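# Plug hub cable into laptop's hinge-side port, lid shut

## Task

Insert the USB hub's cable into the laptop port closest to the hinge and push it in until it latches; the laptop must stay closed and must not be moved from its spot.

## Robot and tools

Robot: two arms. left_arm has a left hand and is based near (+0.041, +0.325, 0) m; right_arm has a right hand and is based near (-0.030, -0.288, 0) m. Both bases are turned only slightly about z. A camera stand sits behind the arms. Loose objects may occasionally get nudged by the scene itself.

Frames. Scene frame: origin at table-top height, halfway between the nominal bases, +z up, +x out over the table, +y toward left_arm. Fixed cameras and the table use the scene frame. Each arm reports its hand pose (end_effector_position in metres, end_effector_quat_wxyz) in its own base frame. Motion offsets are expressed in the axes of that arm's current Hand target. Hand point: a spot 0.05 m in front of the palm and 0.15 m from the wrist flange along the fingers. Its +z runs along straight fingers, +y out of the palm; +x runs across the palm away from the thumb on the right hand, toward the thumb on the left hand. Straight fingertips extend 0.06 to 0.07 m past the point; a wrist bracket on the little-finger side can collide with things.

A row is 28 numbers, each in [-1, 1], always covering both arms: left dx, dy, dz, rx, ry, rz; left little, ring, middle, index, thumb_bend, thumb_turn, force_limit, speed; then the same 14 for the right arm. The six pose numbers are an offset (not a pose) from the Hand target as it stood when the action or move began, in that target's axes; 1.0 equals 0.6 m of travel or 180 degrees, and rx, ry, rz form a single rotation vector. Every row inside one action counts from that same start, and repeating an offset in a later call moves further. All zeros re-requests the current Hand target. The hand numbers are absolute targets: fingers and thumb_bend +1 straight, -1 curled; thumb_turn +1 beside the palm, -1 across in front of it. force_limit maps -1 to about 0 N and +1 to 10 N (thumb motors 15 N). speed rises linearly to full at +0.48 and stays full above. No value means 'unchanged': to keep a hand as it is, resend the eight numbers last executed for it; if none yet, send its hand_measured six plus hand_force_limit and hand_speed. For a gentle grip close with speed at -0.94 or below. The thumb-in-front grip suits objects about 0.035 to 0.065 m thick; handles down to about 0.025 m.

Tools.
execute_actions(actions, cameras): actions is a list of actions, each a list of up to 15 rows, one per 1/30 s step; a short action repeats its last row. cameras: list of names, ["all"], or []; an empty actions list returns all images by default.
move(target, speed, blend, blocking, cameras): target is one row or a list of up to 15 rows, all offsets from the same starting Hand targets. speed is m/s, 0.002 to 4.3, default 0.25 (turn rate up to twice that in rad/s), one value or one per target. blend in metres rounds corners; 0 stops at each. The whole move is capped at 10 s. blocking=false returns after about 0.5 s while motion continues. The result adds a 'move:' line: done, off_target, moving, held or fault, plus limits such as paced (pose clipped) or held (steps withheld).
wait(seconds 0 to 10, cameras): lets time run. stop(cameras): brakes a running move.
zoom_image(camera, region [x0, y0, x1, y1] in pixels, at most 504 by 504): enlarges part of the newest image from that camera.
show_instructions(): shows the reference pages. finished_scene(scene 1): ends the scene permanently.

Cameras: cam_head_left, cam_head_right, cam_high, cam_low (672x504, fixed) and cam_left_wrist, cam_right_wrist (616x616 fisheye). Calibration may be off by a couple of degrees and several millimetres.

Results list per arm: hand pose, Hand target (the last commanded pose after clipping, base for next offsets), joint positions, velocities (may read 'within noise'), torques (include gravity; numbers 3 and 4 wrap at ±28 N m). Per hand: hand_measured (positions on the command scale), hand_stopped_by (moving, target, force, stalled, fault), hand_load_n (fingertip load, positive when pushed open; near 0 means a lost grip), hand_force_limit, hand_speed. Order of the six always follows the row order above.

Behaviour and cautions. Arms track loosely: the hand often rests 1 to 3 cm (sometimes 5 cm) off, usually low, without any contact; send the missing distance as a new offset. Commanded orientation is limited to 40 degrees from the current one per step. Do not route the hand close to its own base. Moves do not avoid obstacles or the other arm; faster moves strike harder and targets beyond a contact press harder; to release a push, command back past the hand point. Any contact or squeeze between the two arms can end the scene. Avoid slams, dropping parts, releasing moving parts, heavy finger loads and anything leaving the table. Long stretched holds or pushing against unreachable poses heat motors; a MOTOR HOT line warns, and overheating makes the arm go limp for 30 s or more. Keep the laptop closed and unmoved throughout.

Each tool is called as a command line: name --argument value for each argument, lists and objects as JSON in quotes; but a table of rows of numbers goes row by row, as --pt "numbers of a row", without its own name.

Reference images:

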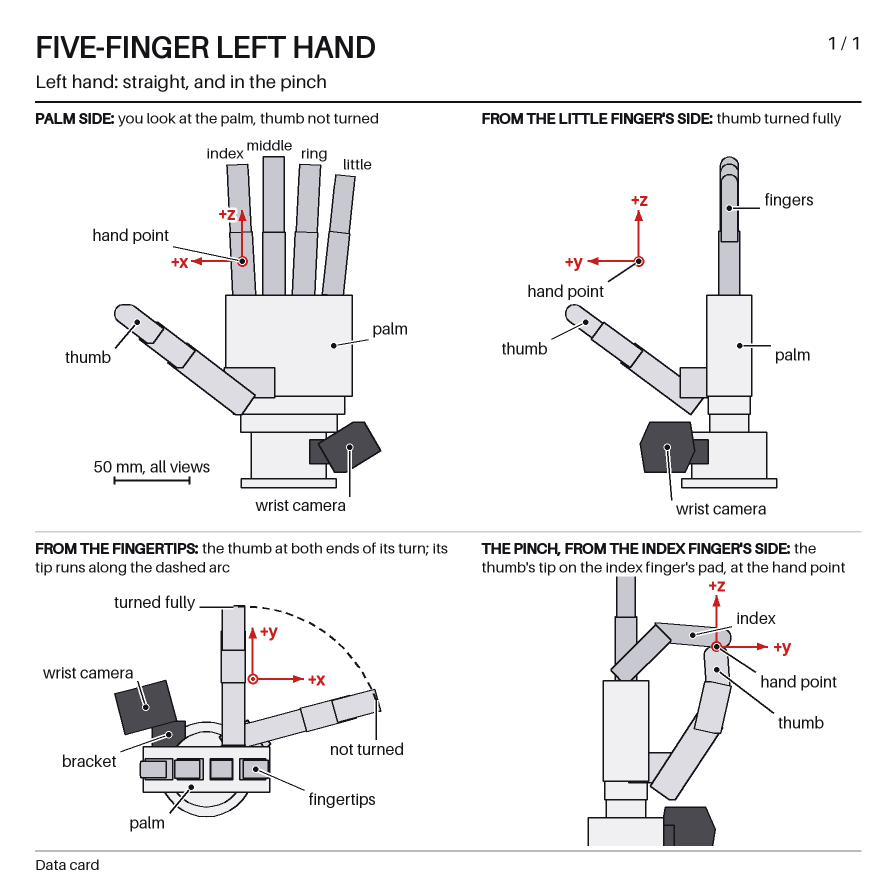

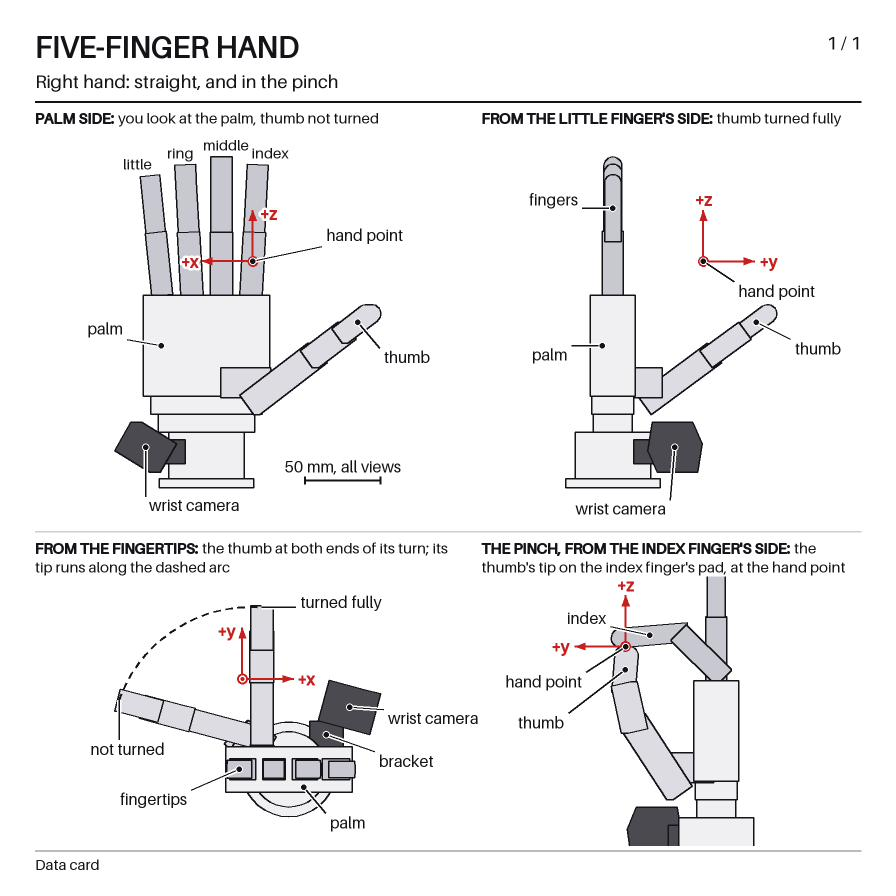

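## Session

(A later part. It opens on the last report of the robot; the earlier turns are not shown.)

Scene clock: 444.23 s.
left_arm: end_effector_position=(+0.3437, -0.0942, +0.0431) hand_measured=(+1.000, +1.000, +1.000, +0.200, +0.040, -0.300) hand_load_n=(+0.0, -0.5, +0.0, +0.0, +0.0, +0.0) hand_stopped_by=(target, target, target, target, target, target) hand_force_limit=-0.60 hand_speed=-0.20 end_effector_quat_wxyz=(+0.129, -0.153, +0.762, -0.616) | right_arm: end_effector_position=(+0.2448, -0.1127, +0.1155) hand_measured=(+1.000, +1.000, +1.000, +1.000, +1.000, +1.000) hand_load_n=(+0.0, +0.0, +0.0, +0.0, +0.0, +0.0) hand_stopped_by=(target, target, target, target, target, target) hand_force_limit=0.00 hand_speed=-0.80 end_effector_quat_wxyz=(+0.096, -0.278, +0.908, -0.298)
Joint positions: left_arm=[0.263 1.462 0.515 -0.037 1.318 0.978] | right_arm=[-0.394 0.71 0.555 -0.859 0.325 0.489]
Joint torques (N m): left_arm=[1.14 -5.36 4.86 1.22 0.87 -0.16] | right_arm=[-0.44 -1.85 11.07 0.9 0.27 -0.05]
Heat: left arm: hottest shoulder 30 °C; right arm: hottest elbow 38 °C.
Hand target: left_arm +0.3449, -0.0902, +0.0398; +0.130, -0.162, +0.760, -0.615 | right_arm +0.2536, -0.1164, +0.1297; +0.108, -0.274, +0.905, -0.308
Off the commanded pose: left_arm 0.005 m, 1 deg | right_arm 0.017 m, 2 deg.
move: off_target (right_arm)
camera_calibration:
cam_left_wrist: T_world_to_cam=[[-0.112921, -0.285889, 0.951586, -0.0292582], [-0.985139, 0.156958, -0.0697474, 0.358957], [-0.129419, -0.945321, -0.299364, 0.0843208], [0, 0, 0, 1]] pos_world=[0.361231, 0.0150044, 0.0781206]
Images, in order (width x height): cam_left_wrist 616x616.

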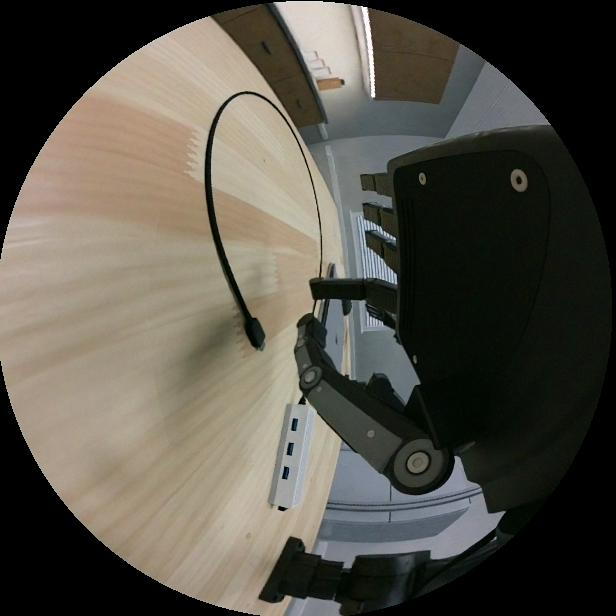

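move --target '[0.0192, 0.0413, 0.005, 0, 0, 0, 1, 1, 1, 0.2, 0.04, -0.3, -0.6, -0.2, 0, 0, 0, 0, 0, 0, 1, 1, 1, 1, 1, 1, 0, -0.8]' --speed 0.1 --cameras '["cam_left_wrist"]'

zoom_image --camera "cam_left_wrist" --region '[240, 260, 330, 350]'

Scene clock: 453.07 s.
left_arm: end_effector_position=(+0.3322, -0.0971, +0.0185) hand_measured=(+1.000, +1.000, +1.000, +0.200, +0.040, -0.300) hand_load_n=(-0.5, +0.0, +0.0, +0.0, +0.0, +0.0) hand_stopped_by=(target, target, target, target, target, target) hand_force_limit=-0.60 hand_speed=-0.20 end_effector_quat_wxyz=(+0.128, -0.154, +0.762, -0.616) | right_arm: end_effector_position=(+0.2448, -0.1127, +0.1155) hand_measured=(+1.000, +1.000, +1.000, +1.000, +1.000, +1.000) hand_load_n=(+0.5, +0.0, +0.0, +0.0, -0.5, -0.5) hand_stopped_by=(target, target, target, target, target, target) hand_force_limit=0.00 hand_speed=-0.80 end_effector_quat_wxyz=(+0.096, -0.278, +0.908, -0.298)
Joint positions: left_arm=[0.264 1.522 0.467 0.068 1.318 0.977] | right_arm=[-0.394 0.71 0.555 -0.859 0.325 0.489]
Joint torques (N m): left_arm=[1.38 -5.07 4.25 1.26 0.9 -0.11] | right_arm=[-0.5 -1.79 11.07 0.91 0.27 -0.06]
Heat: left arm: hottest shoulder 30 °C; right arm: hottest elbow 38 °C.
Hand target: left_arm +0.3334, -0.0929, +0.0149; +0.130, -0.162, +0.760, -0.615 | right_arm +0.2536, -0.1164, +0.1297; +0.108, -0.274, +0.905, -0.308
Off the commanded pose: left_arm 0.006 m, 1 deg | right_arm 0.017 m, 2 deg.
move: off_target (right_arm)
camera_calibration:
cam_left_wrist: T_world_to_cam=[[-0.109513, -0.285052, 0.952235, -0.00899525], [-0.9855, 0.156047, -0.0666261, 0.346311], [-0.129601, -0.945724, -0.298008, 0.0727589], [0, 0, 0, 1]] pos_world=[0.349734, 0.012205, 0.0533217]
Images, in order (width x height): cam_left_wrist 616x616.

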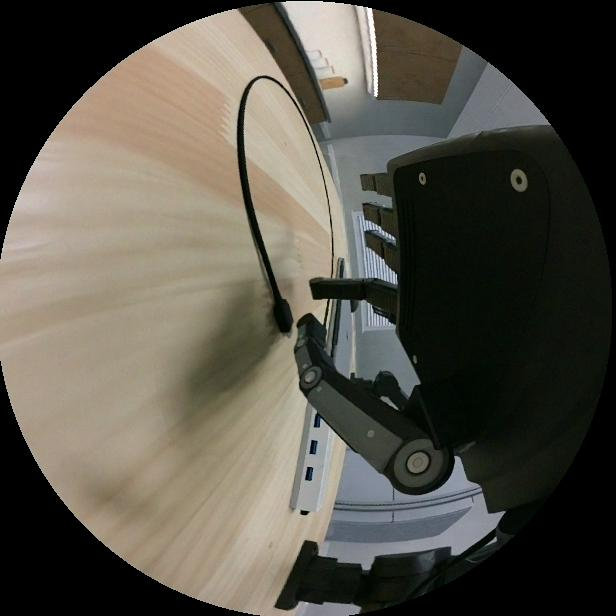

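Scaled by 5.600 from the camera's 616x616 image, which has a finer 880x880 frame.

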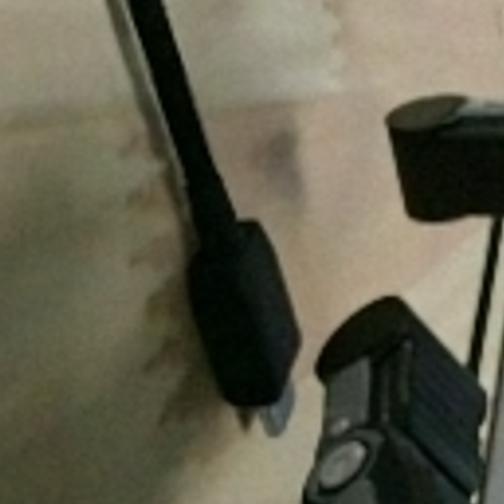

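move --target '[0.006, 0.0135, 0.0, 0, 0, 0, 1, 1, 1, 0.2, 0.04, -0.3, -0.6, -0.2, 0, 0, 0, 0, 0, 0, 1, 1, 1, 1, 1, 1, 0, -0.8]' --speed 0.05 --cameras '["cam_left_wrist"]'

zoom_image --camera "cam_left_wrist" --region '[240, 260, 330, 350]'

Scene clock: 463.40 s.
left_arm: end_effector_position=(+0.3278, -0.0971, +0.0107) hand_measured=(+1.000, +1.000, +1.000, +0.200, +0.040, -0.300) hand_load_n=(+0.0, +0.0, +0.0, +0.0, +0.0, +0.0) hand_stopped_by=(target, target, target, target, target, target) hand_force_limit=-0.60 hand_speed=-0.20 end_effector_quat_wxyz=(+0.125, -0.159, +0.761, -0.616) | right_arm: end_effector_position=(+0.2448, -0.1127, +0.1155) hand_measured=(+1.000, +1.000, +1.000, +1.000, +1.000, +1.000) hand_load_n=(+0.0, +0.0, +0.0, +0.0, +0.0, +0.0) hand_stopped_by=(target, target, target, target, target, target) hand_force_limit=0.00 hand_speed=-0.80 end_effector_quat_wxyz=(+0.096, -0.278, +0.908, -0.298)
Joint positions: left_arm=[0.268 1.544 0.455 0.091 1.318 0.977] | right_arm=[-0.394 0.71 0.555 -0.859 0.325 0.489]
Joint torques (N m): left_arm=[1.2 -5.01 4.03 1.14 1 0.01] | right_arm=[-0.44 -1.73 11.07 0.9 0.26 -0.05]
Heat: left arm: hottest shoulder 30 °C; right arm: hottest elbow 38 °C.
Hand target: left_arm +0.3295, -0.0927, +0.0071; +0.131, -0.162, +0.760, -0.615 | right_arm +0.2536, -0.1164, +0.1297; +0.108, -0.274, +0.905, -0.308
Off the commanded pose: left_arm 0.006 m, 1 deg | right_arm 0.017 m, 2 deg.
move: off_target (right_arm)
camera_calibration:
cam_left_wrist: T_world_to_cam=[[-0.0979445, -0.282565, 0.954235, -0.00567265], [-0.986767, 0.152077, -0.0562511, 0.341337], [-0.129223, -0.947117, -0.29372, 0.0694938], [0, 0, 0, 1]] pos_world=[0.345244, 0.0123064, 0.0450254]
Images, in order (width x height): cam_left_wrist 616x616.

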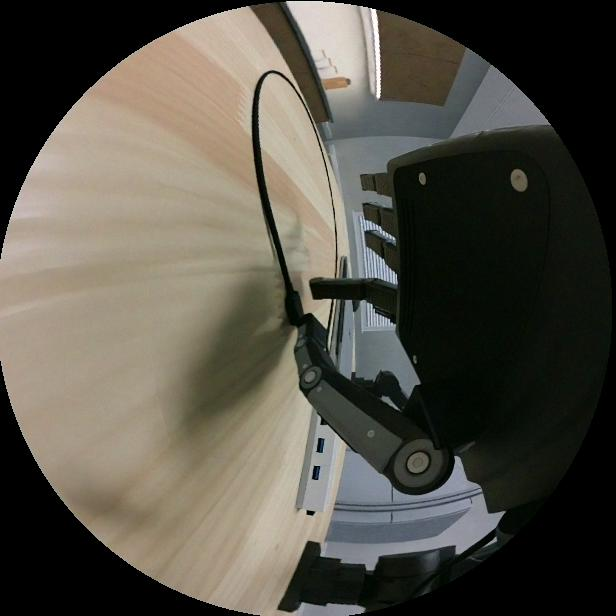

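Scaled by 5.600 from the camera's 616x616 image, which has a finer 880x880 frame.

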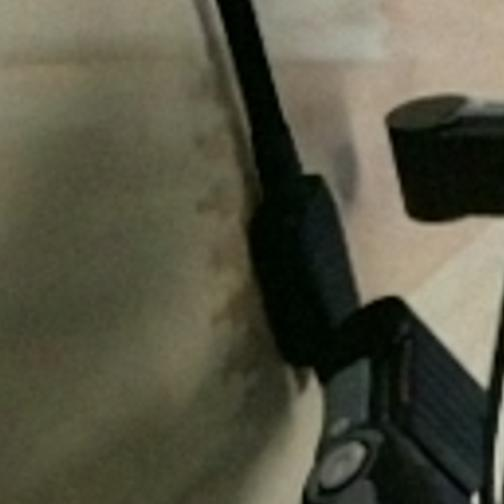

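move --target '[0.0, 0.0125, 0.0, 0, 0, 0, 1, 1, 1, 0.2, 0.04, -0.3, -0.6, -0.2, 0, 0, 0, 0, 0, 0, 1, 1, 1, 1, 1, 1, 0, -0.8]' --speed 0.05 --cameras '["cam_left_wrist"]'

zoom_image --camera "cam_left_wrist" --region '[250, 260, 330, 340]'

Scene clock: 471.17 s.
left_arm: end_effector_position=(+0.3273, -0.0958, +0.0044) hand_measured=(+1.000, +1.000, +1.000, +0.200, +0.040, -0.300) hand_load_n=(-0.5, +0.0, +0.0, +0.0, -0.5, +0.5) hand_stopped_by=(target, target, target, target, target, target) hand_force_limit=-0.60 hand_speed=-0.20 end_effector_quat_wxyz=(+0.124, -0.161, +0.761, -0.617) | right_arm: end_effector_position=(+0.2448, -0.1127, +0.1155) hand_measured=(+1.000, +1.000, +1.000, +1.000, +1.000, +1.000) hand_load_n=(+0.0, +0.0, +0.0, +0.0, +0.0, +0.0) hand_stopped_by=(target, target, target, target, target, target) hand_force_limit=0.00 hand_speed=-0.80 end_effector_quat_wxyz=(+0.096, -0.278, +0.908, -0.298)
Joint positions: left_arm=[0.273 1.57 0.455 0.102 1.322 0.988] | right_arm=[-0.394 0.71 0.555 -0.859 0.325 0.489]
Joint torques (N m): left_arm=[1.2 -5.13 3.81 1.17 0.93 0.05] | right_arm=[-0.38 -1.79 11.07 0.9 0.27 -0.05]
Heat: left arm: hottest shoulder 30 °C; right arm: hottest elbow 38 °C.
Hand target: left_arm +0.3288, -0.0914, -0.0003; +0.130, -0.162, +0.760, -0.615 | right_arm +0.2536, -0.1164, +0.1297; +0.108, -0.274, +0.905, -0.308
Off the commanded pose: left_arm 0.007 m, 1 deg | right_arm 0.017 m, 2 deg.
move: off_target (right_arm)
camera_calibration:
cam_left_wrist: T_world_to_cam=[[-0.0944068, -0.279716, 0.95543, -0.000236962], [-0.987087, 0.151052, -0.0533123, 0.340268], [-0.129407, -0.948126, -0.290364, 0.0687391], [0, 0, 0, 1]] pos_world=[0.344747, 0.013709, 0.0383263]
Images, in order (width x height): cam_left_wrist 616x616.

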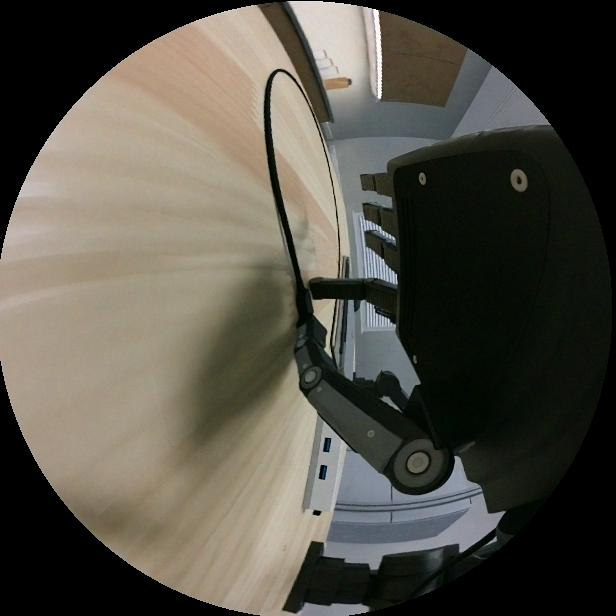

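Scaled by 6.300 from the camera's 616x616 image, which has a finer 880x880 frame.

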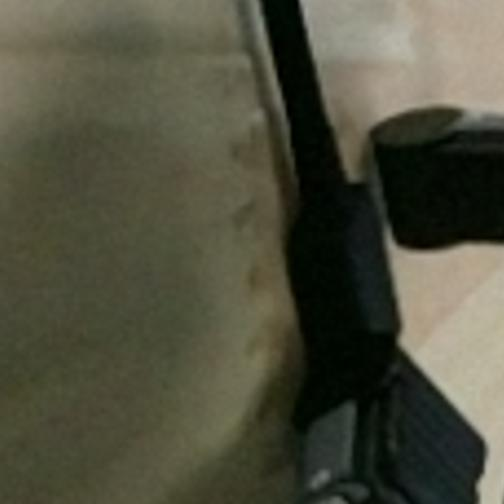

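move --target '[0.0, 0.004, 0.0, 0, 0, 0, 1, 1, 1, 0.03, 0.04, -0.3, -0.6, -0.6, 0, 0, 0, 0, 0, 0, 1, 1, 1, 1, 1, 1, 0, -0.8]' --speed 0.05 --cameras '["cam_left_wrist"]'

zoom_image --camera "cam_left_wrist" --region '[250, 260, 330, 340]'

Scene clock: 476.03 s.
left_arm: end_effector_position=(+0.3273, -0.0958, +0.0045) hand_measured=(+1.000, +1.000, +1.000, +0.166, +0.040, -0.300) hand_load_n=(+0.0, +0.0, +0.0, +1.0, +0.0, +0.0) hand_stopped_by=(target, target, target, force, target, target) hand_force_limit=-0.60 hand_speed=-0.60 end_effector_quat_wxyz=(+0.124, -0.159, +0.759, -0.619) | right_arm: end_effector_position=(+0.2448, -0.1127, +0.1155) hand_measured=(+1.000, +1.000, +1.000, +1.000, +1.000, +1.000) hand_load_n=(+0.0, +0.0, +0.0, +0.0, +0.0, +0.0) hand_stopped_by=(target, target, target, target, target, target) hand_force_limit=0.00 hand_speed=-0.80 end_effector_quat_wxyz=(+0.096, -0.278, +0.908, -0.298)
Joint positions: left_arm=[0.275 1.574 0.455 0.106 1.329 0.991] | right_arm=[-0.394 0.71 0.555 -0.859 0.325 0.489]
Joint torques (N m): left_arm=[1.2 -5.13 3.82 1.09 0.63 0.1] | right_arm=[-0.44 -1.85 11.08 0.91 0.27 -0.06]
Heat: left arm: hottest shoulder 30 °C; right arm: hottest elbow 38 °C.
Hand target: left_arm +0.3286, -0.0909, -0.0026; +0.131, -0.162, +0.760, -0.615 | right_arm +0.2536, -0.1164, +0.1297; +0.108, -0.274, +0.905, -0.308
Off the commanded pose: left_arm 0.009 m, 1 deg | right_arm 0.017 m, 2 deg.
move: off_target (right_arm)
camera_calibration:
cam_left_wrist: T_world_to_cam=[[-0.0989635, -0.274742, 0.956411, 0.00165113], [-0.986479, 0.153264, -0.0580474, 0.340265], [-0.130636, -0.949224, -0.286195, 0.0690157], [0, 0, 0, 1]] pos_world=[0.344844, 0.0138144, 0.0379243]
Images, in order (width x height): cam_left_wrist 616x616.

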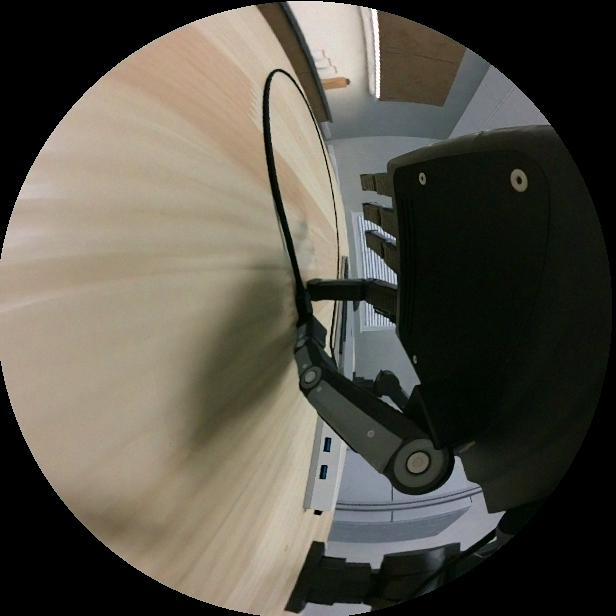

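Scaled by 6.300 from the camera's 616x616 image, which has a finer 880x880 frame.

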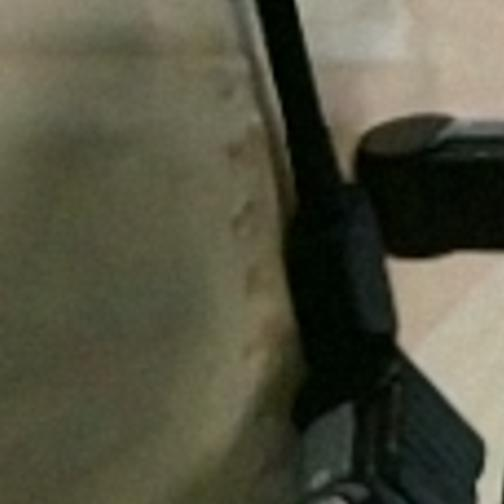

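move --target '[0.0, -0.006, 0.0, 0, 0, 0, 1, 1, 1, 0.14, 0.1, -0.3, -0.4, -0.8, 0, 0, 0, 0, 0, 0, 1, 1, 1, 1, 1, 1, 0, -0.8]' --speed 0.05

move --target '[0.0, 0.0, 0.0, 0, 0, 0, 1, 1, 1, -0.05, 0.1, -0.3, -0.2, -0.9, 0, 0, 0, 0, 0, 0, 1, 1, 1, 1, 1, 1, 0, -0.8]' --speed 0.05 --cameras '["cam_left_wrist"]'

zoom_image --camera "cam_left_wrist" --region '[250, 260, 330, 340]'

Scene clock: 485.60 s.
left_arm: end_effector_position=(+0.3272, -0.0964, +0.0055) hand_measured=(+1.000, +1.000, +1.000, +0.140, +0.096, -0.300) hand_load_n=(+0.0, +0.0, +0.0, +0.0, -5.0, +0.5) hand_stopped_by=(target, target, target, target, target, target) hand_force_limit=-0.40 hand_speed=-0.80 end_effector_quat_wxyz=(+0.124, -0.157, +0.758, -0.621) | right_arm: end_effector_position=(+0.2448, -0.1127, +0.1155) hand_measured=(+1.000, +1.000, +1.000, +1.000, +1.000, +1.000) hand_load_n=(+0.0, +0.0, +0.0, +0.0, +0.0, +0.0) hand_stopped_by=(target, target, target, target, target, target) hand_force_limit=0.00 hand_speed=-0.80 end_effector_quat_wxyz=(+0.096, -0.278, +0.908, -0.298)
Joint positions: left_arm=[0.275 1.574 0.455 0.109 1.336 0.991] | right_arm=[-0.394 0.71 0.555 -0.859 0.325 0.489]
Joint torques (N m): left_arm=[1.14 -5.77 3.78 0.96 0.3 0.02] | right_arm=[-0.44 -1.85 11.06 0.91 0.27 -0.05]
Heat: left arm: hottest shoulder 30 °C; right arm: hottest elbow 38 °C.
Hand target: left_arm +0.3290, -0.0915, +0.0009; +0.131, -0.162, +0.760, -0.615 | right_arm +0.2536, -0.1164, +0.1297; +0.108, -0.274, +0.905, -0.308
Off the commanded pose: left_arm 0.007 m, 1 deg | right_arm 0.017 m, 2 deg.
move: off_target (right_arm)

Scene clock: 486.20 s.
left_arm: end_effector_position=(+0.3270, -0.0967, +0.0061) hand_measured=(+1.000, +1.000, +1.000, +0.048, +0.098, -0.300) hand_load_n=(+0.0, +0.0, +0.0, +3.5, +0.0, +0.0) hand_stopped_by=(target, target, target, force, target, target) hand_force_limit=-0.20 hand_speed=-0.90 end_effector_quat_wxyz=(+0.124, -0.156, +0.757, -0.622) | right_arm: end_effector_position=(+0.2448, -0.1127, +0.1155) hand_measured=(+1.000, +1.000, +1.000, +1.000, +1.000, +1.000) hand_load_n=(+0.0, +0.0, +0.0, +0.0, +0.0, +0.0) hand_stopped_by=(target, target, target, target, target, target) hand_force_limit=0.00 hand_speed=-0.80 end_effector_quat_wxyz=(+0.096, -0.278, +0.908, -0.298)
Joint positions: left_arm=[0.275 1.574 0.455 0.109 1.339 0.991] | right_arm=[-0.394 0.71 0.555 -0.859 0.325 0.489]
Joint torques (N m): left_arm=[1.03 -5.77 3.78 0.98 0.15 0.01] | right_arm=[-0.5 -1.85 11.07 0.88 0.27 -0.05]
Heat: left arm: hottest shoulder 30 °C; right arm: hottest elbow 38 °C.
Hand target: left_arm +0.3290, -0.0915, +0.0009; +0.131, -0.162, +0.760, -0.615 | right_arm +0.2536, -0.1164, +0.1297; +0.108, -0.274, +0.905, -0.308
Off the commanded pose: left_arm 0.008 m, 1 deg | right_arm 0.017 m, 2 deg.
move: off_target (right_arm)
camera_calibration:
cam_left_wrist: T_world_to_cam=[[-0.105004, -0.267119, 0.957926, 0.00253709], [-0.985365, 0.158006, -0.0639512, 0.340301], [-0.134275, -0.950622, -0.279801, 0.0696544], [0, 0, 0, 1]] pos_world=[0.34494, 0.0131232, 0.0388217]
Images, in order (width x height): cam_left_wrist 616x616.

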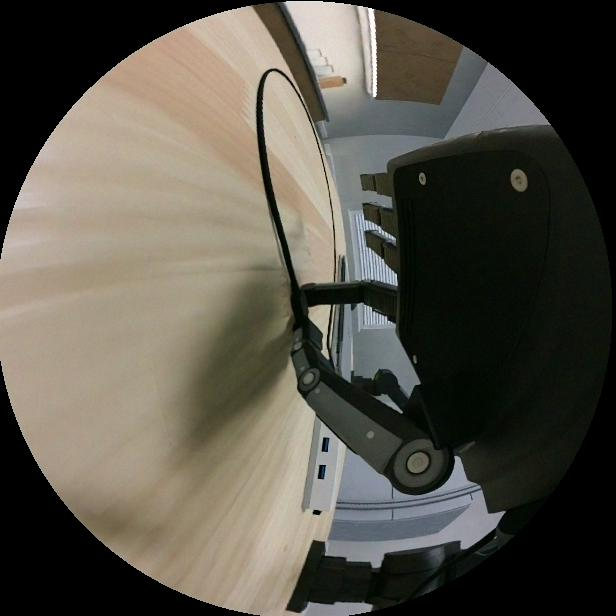

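Scaled by 6.300 from the camera's 616x616 image, which has a finer 880x880 frame.

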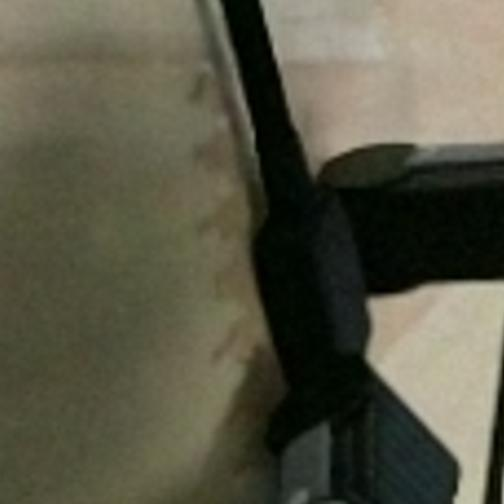

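move --target '[0.0, -0.003, 0.0, 0, 0, 0, 1, 1, 1, -0.2, 0.1, -0.3, 0.1, -0.9, 0, 0, 0, 0, 0, 0, 1, 1, 1, 1, 1, 1, 0, -0.8]' --speed 0.05 --cameras '["cam_left_wrist"]'

zoom_image --camera "cam_left_wrist" --region '[250, 260, 330, 340]'

Scene clock: 489.63 s.
left_arm: end_effector_position=(+0.3262, -0.0976, +0.0074) hand_measured=(+1.000, +1.000, +1.000, -0.062, +0.098, -0.300) hand_load_n=(+0.0, +0.0, +0.0, +5.0, +0.5, +0.0) hand_stopped_by=(target, target, target, force, target, target) hand_force_limit=0.10 hand_speed=-0.90 end_effector_quat_wxyz=(+0.122, -0.155, +0.755, -0.626) | right_arm: end_effector_position=(+0.2448, -0.1127, +0.1155) hand_measured=(+1.000, +1.000, +1.000, +1.000, +1.000, +1.000) hand_load_n=(+0.0, +0.0, +0.0, +0.0, +0.0, +0.0) hand_stopped_by=(target, target, target, target, target, target) hand_force_limit=0.00 hand_speed=-0.80 end_effector_quat_wxyz=(+0.096, -0.278, +0.908, -0.298)
Joint positions: left_arm=[0.275 1.574 0.455 0.109 1.348 0.988] | right_arm=[-0.394 0.71 0.555 -0.859 0.325 0.489]
Joint torques (N m): left_arm=[1.08 -6.42 3.81 0.8 -0.25 0] | right_arm=[-0.5 -1.79 11.06 0.9 0.27 -0.05]
Heat: left arm: hottest shoulder 30 °C; right arm: hottest elbow 38 °C.
Hand target: left_arm +0.3291, -0.0919, +0.0027; +0.131, -0.162, +0.760, -0.615 | right_arm +0.2536, -0.1164, +0.1297; +0.108, -0.274, +0.905, -0.308
Off the commanded pose: left_arm 0.008 m, 2 deg | right_arm 0.017 m, 2 deg.
move: off_target (right_arm)
camera_calibration:
cam_left_wrist: T_world_to_cam=[[-0.105951, -0.259349, 0.959954, 0.00197775], [-0.984735, 0.16144, -0.0650703, 0.340046], [-0.138099, -0.952195, -0.272495, 0.0700651], [0, 0, 0, 1]] pos_world=[0.344741, 0.0123317, 0.0393207]
Images, in order (width x height): cam_left_wrist 616x616.

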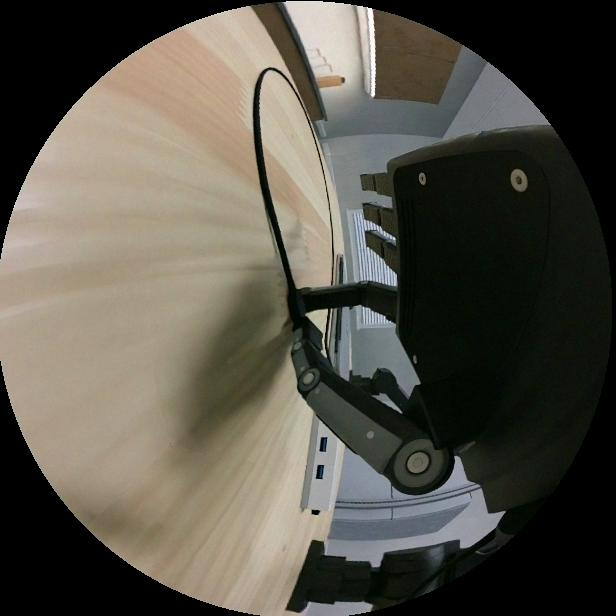

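Scaled by 6.300 from the camera's 616x616 image, which has a finer 880x880 frame.

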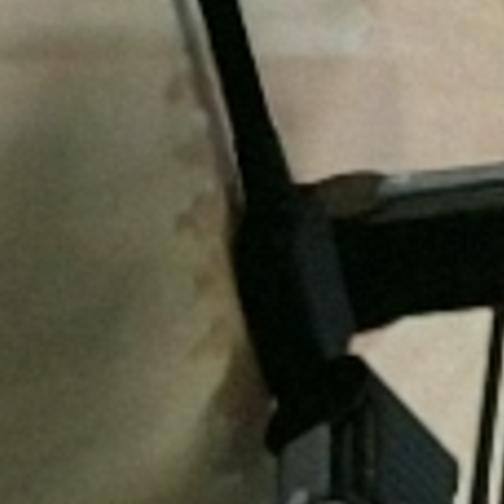

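move --target '[0.0, -0.008, 0.0, 0, 0, 0, 1, 1, 1, -0.25, 0.1, -0.3, 0.1, -0.9, 0, 0, 0, 0, 0, 0, 1, 1, 1, 1, 1, 1, 0, -0.8]' --speed 0.05 --cameras '["cam_left_wrist"]'

zoom_image --camera "cam_left_wrist" --region '[250, 260, 330, 340]'

Scene clock: 496.13 s.
left_arm: end_effector_position=(+0.3267, -0.0971, +0.0081) hand_measured=(+1.000, +1.000, +1.000, -0.068, +0.098, -0.300) hand_load_n=(+0.0, +0.0, +0.0, +5.0, +1.0, +0.0) hand_stopped_by=(target, target, target, force, target, target) hand_force_limit=0.10 hand_speed=-0.90 end_effector_quat_wxyz=(+0.121, -0.159, +0.756, -0.624) | right_arm: end_effector_position=(+0.2448, -0.1127, +0.1155) hand_measured=(+1.000, +1.000, +1.000, +1.000, +1.000, +1.000) hand_load_n=(+0.0, +0.0, +0.0, +0.0, +0.0, +0.0) hand_stopped_by=(target, target, target, target, target, target) hand_force_limit=0.00 hand_speed=-0.80 end_effector_quat_wxyz=(+0.096, -0.278, +0.908, -0.298)
Joint positions: left_arm=[0.275 1.569 0.455 0.109 1.341 0.977] | right_arm=[-0.394 0.71 0.555 -0.859 0.325 0.489]
Joint torques (N m): left_arm=[0.44 -7.18 3.84 0.66 -0.01 0.03] | right_arm=[-0.5 -1.85 11.06 0.9 0.27 -0.05]
Heat: left arm: hottest shoulder 30 °C; right arm: hottest elbow 38 °C.
Hand target: left_arm +0.3295, -0.0928, +0.0074; +0.131, -0.162, +0.760, -0.615 | right_arm +0.2536, -0.1164, +0.1297; +0.108, -0.274, +0.905, -0.308
Off the commanded pose: left_arm 0.005 m, 2 deg | right_arm 0.017 m, 2 deg.
move: off_target (right_arm)
camera_calibration:
cam_left_wrist: T_world_to_cam=[[-0.0971907, -0.262294, 0.960081, -0.00162512], [-0.986131, 0.155777, -0.0572694, 0.340249], [-0.134537, -0.952332, -0.273796, 0.0696781], [0, 0, 0, 1]] pos_world=[0.344747, 0.0129273, 0.0401237]
Images, in order (width x height): cam_left_wrist 616x616.

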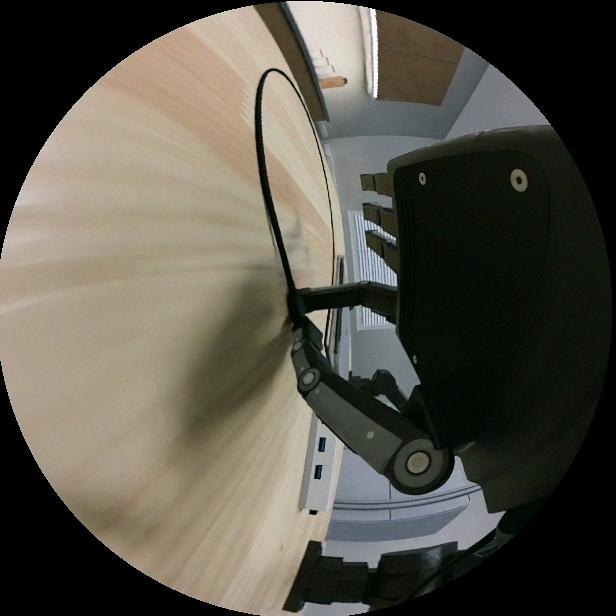

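Scaled by 6.300 from the camera's 616x616 image, which has a finer 880x880 frame.

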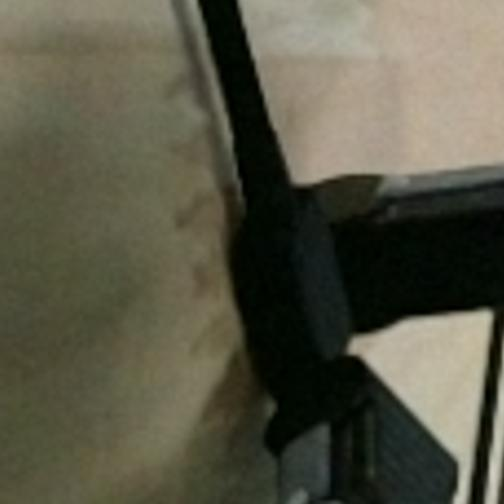

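move --target '[0.0, -0.02, -0.004, 0, 0, 0, 1, 1, 1, -0.25, 0.1, -0.3, 0.1, -0.9, 0, 0, 0, 0, 0, 0, 1, 1, 1, 1, 1, 1, 0, -0.8]' --speed 0.03 --cameras '["cam_left_wrist"]'

zoom_image --camera "cam_left_wrist" --region '[250, 260, 330, 340]'

Scene clock: 501.80 s.
left_arm: end_effector_position=(+0.3254, -0.0958, +0.0130) hand_measured=(+1.000, +1.000, +1.000, -0.068, +0.098, -0.300) hand_load_n=(+0.0, +0.0, +0.0, +2.0, +1.0, -0.5) hand_stopped_by=(target, target, target, force, target, target) hand_force_limit=0.10 hand_speed=-0.90 end_effector_quat_wxyz=(+0.120, -0.167, +0.760, -0.617) | right_arm: end_effector_position=(+0.2448, -0.1127, +0.1155) hand_measured=(+1.000, +1.000, +1.000, +1.000, +1.000, +1.000) hand_load_n=(+0.0, +0.0, +0.0, +0.0, +0.0, -0.5) hand_stopped_by=(target, target, target, target, target, target) hand_force_limit=0.00 hand_speed=-0.80 end_effector_quat_wxyz=(+0.096, -0.278, +0.908, -0.298)
Joint positions: left_arm=[0.275 1.534 0.455 0.065 1.32 0.975] | right_arm=[-0.394 0.71 0.555 -0.859 0.325 0.489]
Joint torques (N m): left_arm=[0.73 -7.77 4.49 0.54 0.89 -0.02] | right_arm=[-0.44 -1.79 11.06 0.91 0.27 -0.05]
Heat: left arm: hottest shoulder 30 °C; right arm: hottest elbow 38 °C.
Hand target: left_arm +0.3296, -0.0930, +0.0195; +0.130, -0.162, +0.760, -0.615 | right_arm +0.2536, -0.1164, +0.1297; +0.108, -0.274, +0.905, -0.308
Off the commanded pose: left_arm 0.008 m, 1 deg | right_arm 0.017 m, 2 deg.
move: off_target (right_arm)
camera_calibration:
cam_left_wrist: T_world_to_cam=[[-0.0802081, -0.276539, 0.95765, -0.0130375], [-0.988548, 0.145271, -0.0408463, 0.338606], [-0.127823, -0.949959, -0.285024, 0.0702195], [0, 0, 0, 1]] pos_world=[0.342659, 0.0139106, 0.0463304]
Images, in order (width x height): cam_left_wrist 616x616.

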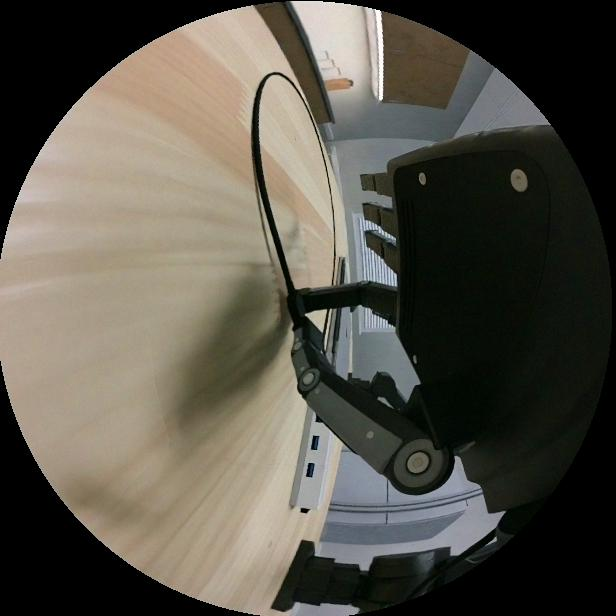

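Scaled by 6.300 from the camera's 616x616 image, which has a finer 880x880 frame.

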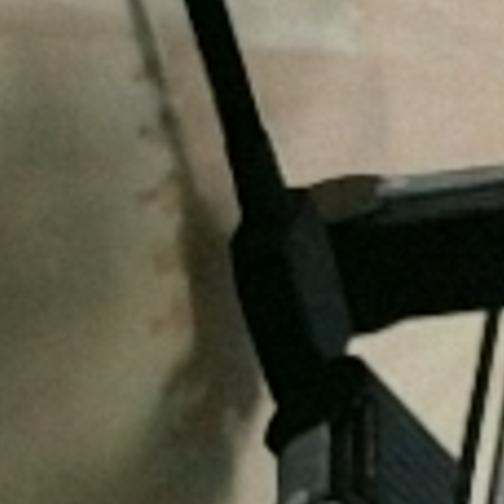

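move --pt "0.0 -0.03 -0.006 0 0 0 1 1 1 -0.25 0.1 -0.3 0.1 -0.9 0 0 0 0 0 0 1 1 1 1 1 1 0 -0.8" --pt "-0.0533 -0.0268 -0.0373 0 -0.5216 -0.1109 1 1 1 -0.25 0.1 -0.3 0.1 -0.9 0 0 0 0 0 0 1 1 1 1 1 1 0 -0.8" --speed 0.15 --cameras '["cam_left_wrist", "cam_head_left", "cam_high"]'

zoom_image --camera "cam_left_wrist" --region '[250, 260, 330, 340]'

Scene clock: 517.50 s.
left_arm: end_effector_position=(+0.3403, -0.0515, +0.0320) hand_measured=(+1.000, +1.000, +1.000, -0.068, +0.098, -0.300) hand_load_n=(+0.0, +0.0, +0.0, +2.5, +0.5, -1.0) hand_stopped_by=(target, target, target, force, target, target) hand_force_limit=0.10 hand_speed=-0.90 end_effector_quat_wxyz=(-0.548, +0.673, -0.396, +0.302) | right_arm: end_effector_position=(+0.2448, -0.1127, +0.1155) hand_measured=(+1.000, +1.000, +1.000, +1.000, +1.000, +1.000) hand_load_n=(+0.0, +0.0, +0.0, +0.0, -0.5, +0.0) hand_stopped_by=(target, target, target, target, target, target) hand_force_limit=0.00 hand_speed=-0.80 end_effector_quat_wxyz=(+0.096, -0.278, +0.908, -0.298)
Joint positions: left_arm=[-0.588 1.283 0.156 0.651 -1.076 -0.398] | right_arm=[-0.394 0.71 0.555 -0.859 0.325 0.489]
Joint torques (N m): left_arm=[-0.85 -2.49 6.63 0.81 -0.5 -0.15] | right_arm=[-0.44 -1.73 11.07 0.92 0.27 -0.05]
Heat: left arm: hottest shoulder 30 °C; right arm: hottest elbow 38 °C.
Hand target: left_arm +0.3514, -0.0631, +0.0401; -0.545, +0.673, -0.389, +0.314 | right_arm +0.2536, -0.1164, +0.1297; +0.108, -0.274, +0.905, -0.308
Off the commanded pose: left_arm 0.018 m, 2 deg | right_arm 0.017 m, 2 deg.
move: off_target (left_arm, right_arm)
camera_calibration:
cam_left_wrist: T_world_to_cam=[[0.314803, -0.0866742, 0.945191, -0.141938], [-0.0326596, -0.996221, -0.0804761, -0.0350292], [0.948595, -0.00553541, -0.316445, -0.196945], [0, 0, 0, 1]] pos_world=[0.230359, -0.0482893, 0.0690171]
Images, in order (width x height): cam_head_left 672x504, cam_high 672x504, cam_left_wrist 616x616.

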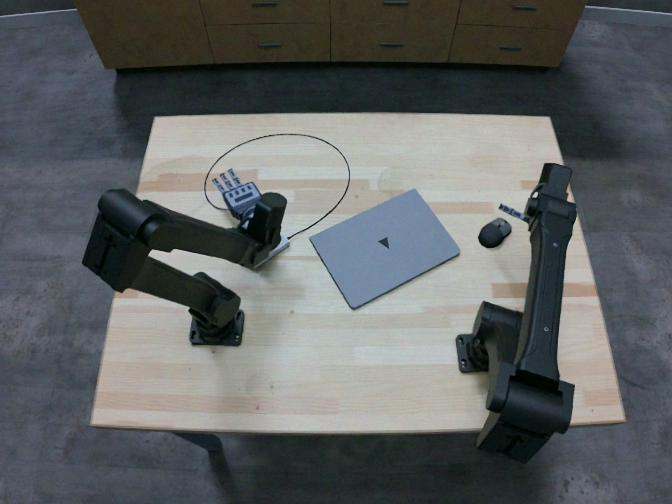

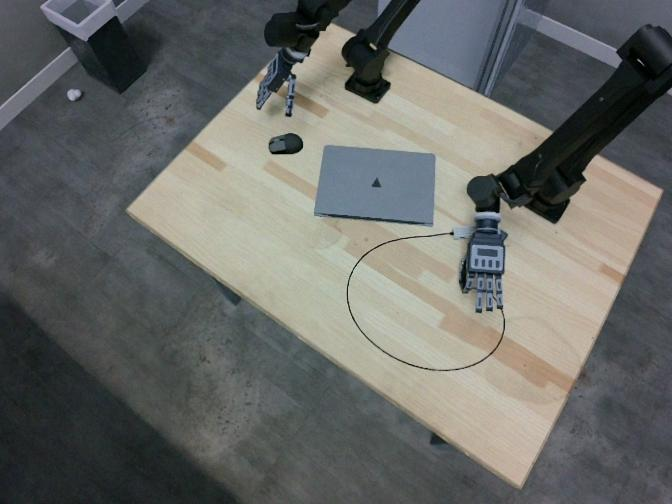

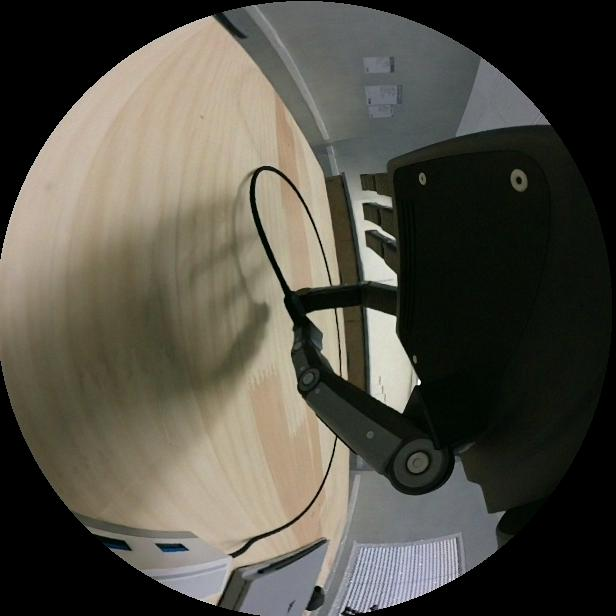

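Scaled by 6.300 from the camera's 616x616 image, which has a finer 880x880 frame.

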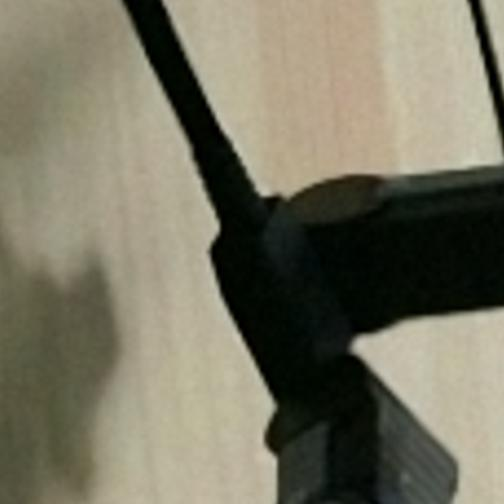

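move --target '[0.0, 0.0293, 0.0062, 0, 0, 0, 1, 1, 1, -0.25, 0.1, -0.3, 0.1, -0.9, 0, 0, 0, 0, 0, 0, 1, 1, 1, 1, 1, 1, 0, -0.8]' --speed 0.06 --cameras '["cam_left_wrist"]'

zoom_image --camera "cam_left_wrist" --region '[250, 260, 330, 340]'

Scene clock: 529.90 s.
left_arm: end_effector_position=(+0.3428, -0.0533, +0.0174) hand_measured=(+1.000, +1.000, +1.000, -0.068, +0.098, -0.300) hand_load_n=(+0.0, +0.0, +0.0, +2.5, +1.0, -1.0) hand_stopped_by=(target, target, target, force, target, target) hand_force_limit=0.10 hand_speed=-0.90 end_effector_quat_wxyz=(-0.547, +0.674, -0.394, +0.302) | right_arm: end_effector_position=(+0.2448, -0.1127, +0.1155) hand_measured=(+1.000, +1.000, +1.000, +1.000, +1.000, +1.000) hand_load_n=(+0.0, +0.0, +0.0, +0.0, +0.0, +0.0) hand_stopped_by=(target, target, target, target, target, target) hand_force_limit=0.00 hand_speed=-0.80 end_effector_quat_wxyz=(+0.096, -0.278, +0.908, -0.298)
Joint positions: left_arm=[-0.588 1.396 0.156 0.758 -1.077 -0.407] | right_arm=[-0.394 0.71 0.555 -0.859 0.325 0.489]
Joint torques (N m): left_arm=[-0.67 -2.37 5.12 1.77 -0.49 -0.08] | right_arm=[-0.44 -1.85 11.08 0.88 0.27 -0.06]
Heat: left arm: hottest elbow 30 °C; right arm: hottest elbow 38 °C.
Hand target: left_arm +0.3513, -0.0630, +0.0221; -0.545, +0.673, -0.389, +0.314 | right_arm +0.2536, -0.1164, +0.1297; +0.108, -0.274, +0.905, -0.308
Off the commanded pose: left_arm 0.014 m, 2 deg | right_arm 0.017 m, 2 deg.
move: off_target (left_arm, right_arm)
camera_calibration:
cam_left_wrist: T_world_to_cam=[[0.31499, -0.08186, 0.945558, -0.128953], [-0.0303531, -0.996633, -0.0761702, -0.0388999], [0.948609, -0.00470775, -0.316414, -0.204006], [0, 0, 0, 1]] pos_world=[0.23296, -0.0502854, 0.0544188]
Images, in order (width x height): cam_left_wrist 616x616.

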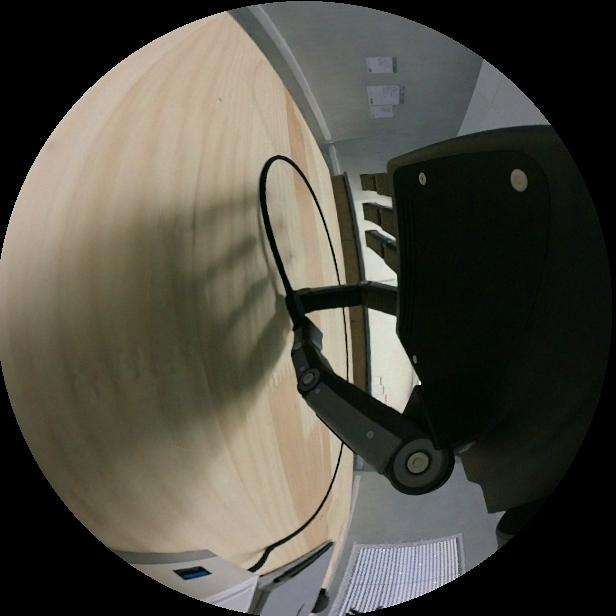

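Scaled by 6.300 from the camera's 616x616 image, which has a finer 880x880 frame.

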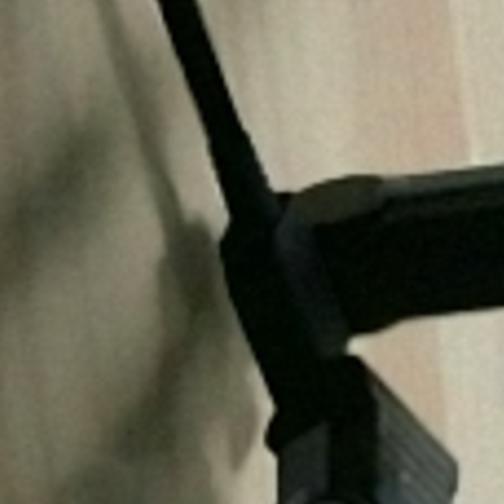

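move --target '[0.0, 0.0147, 0.0031, 0, 0, 0, 1, 1, 1, -0.25, 0.1, -0.3, 0.1, -0.9, 0, 0, 0, 0, 0, 0, 1, 1, 1, 1, 1, 1, 0, -0.8]' --speed 0.05 --cameras '["cam_left_wrist"]'

zoom_image --camera "cam_left_wrist" --region '[250, 260, 330, 340]'

Scene clock: 539.83 s.
left_arm: end_effector_position=(+0.3452, -0.0538, +0.0128) hand_measured=(+1.000, +1.000, +1.000, -0.068, +0.098, -0.300) hand_load_n=(+0.0, +0.0, +0.0, +2.0, +0.5, -1.0) hand_stopped_by=(target, target, target, force, target, target) hand_force_limit=0.10 hand_speed=-0.90 end_effector_quat_wxyz=(-0.548, +0.675, -0.388, +0.306) | right_arm: end_effector_position=(+0.2448, -0.1127, +0.1155) hand_measured=(+1.000, +1.000, +1.000, +1.000, +1.000, +1.000) hand_load_n=(+0.0, +0.0, +0.0, +0.0, +0.0, +0.0) hand_stopped_by=(target, target, target, target, target, target) hand_force_limit=0.00 hand_speed=-0.80 end_effector_quat_wxyz=(+0.096, -0.278, +0.908, -0.298)
Joint positions: left_arm=[-0.588 1.455 0.156 0.832 -1.083 -0.407] | right_arm=[-0.394 0.71 0.555 -0.859 0.325 0.489]
Joint torques (N m): left_arm=[-0.73 -2.02 4.49 1.59 -0.19 -0.07] | right_arm=[-0.5 -1.79 11.06 0.9 0.27 -0.05]
Heat: left arm: hottest elbow 30 °C; right arm: hottest elbow 38 °C.
Hand target: left_arm +0.3513, -0.0630, +0.0130; -0.545, +0.673, -0.389, +0.314 | right_arm +0.2536, -0.1164, +0.1297; +0.108, -0.274, +0.905, -0.308
Off the commanded pose: left_arm 0.011 m, 1 deg | right_arm 0.017 m, 2 deg.
move: off_target (left_arm, right_arm)
camera_calibration:
cam_left_wrist: T_world_to_cam=[[0.302444, -0.0748125, 0.950227, -0.120781], [-0.0236136, -0.997197, -0.0709946, -0.0421607], [0.952875, -0.000966419, -0.303363, -0.209173], [0, 0, 0, 1]] pos_world=[0.23485, -0.0512806, 0.0483203]
Images, in order (width x height): cam_left_wrist 616x616.

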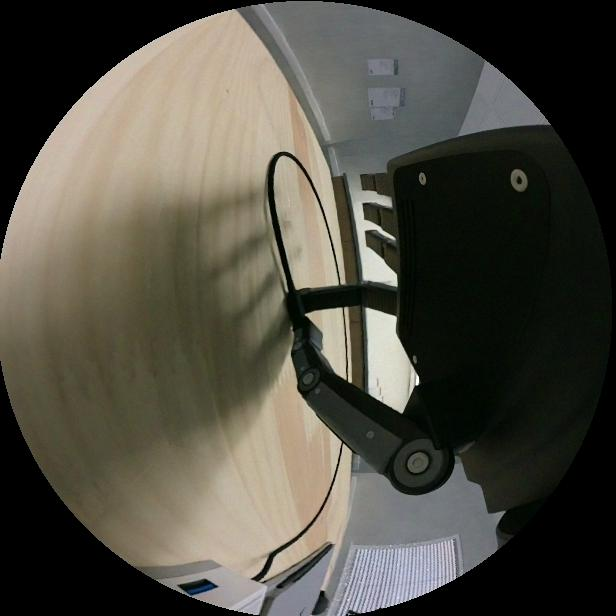

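Scaled by 6.300 from the camera's 616x616 image, which has a finer 880x880 frame.

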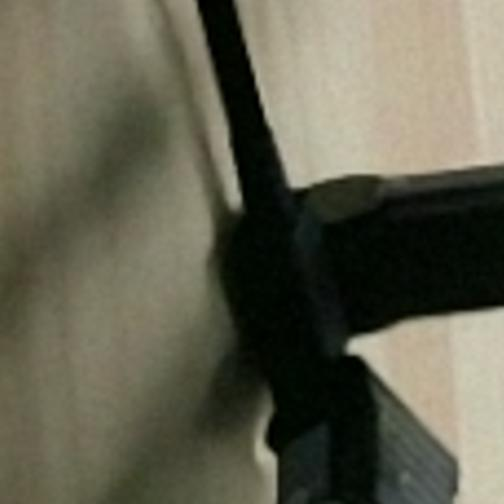

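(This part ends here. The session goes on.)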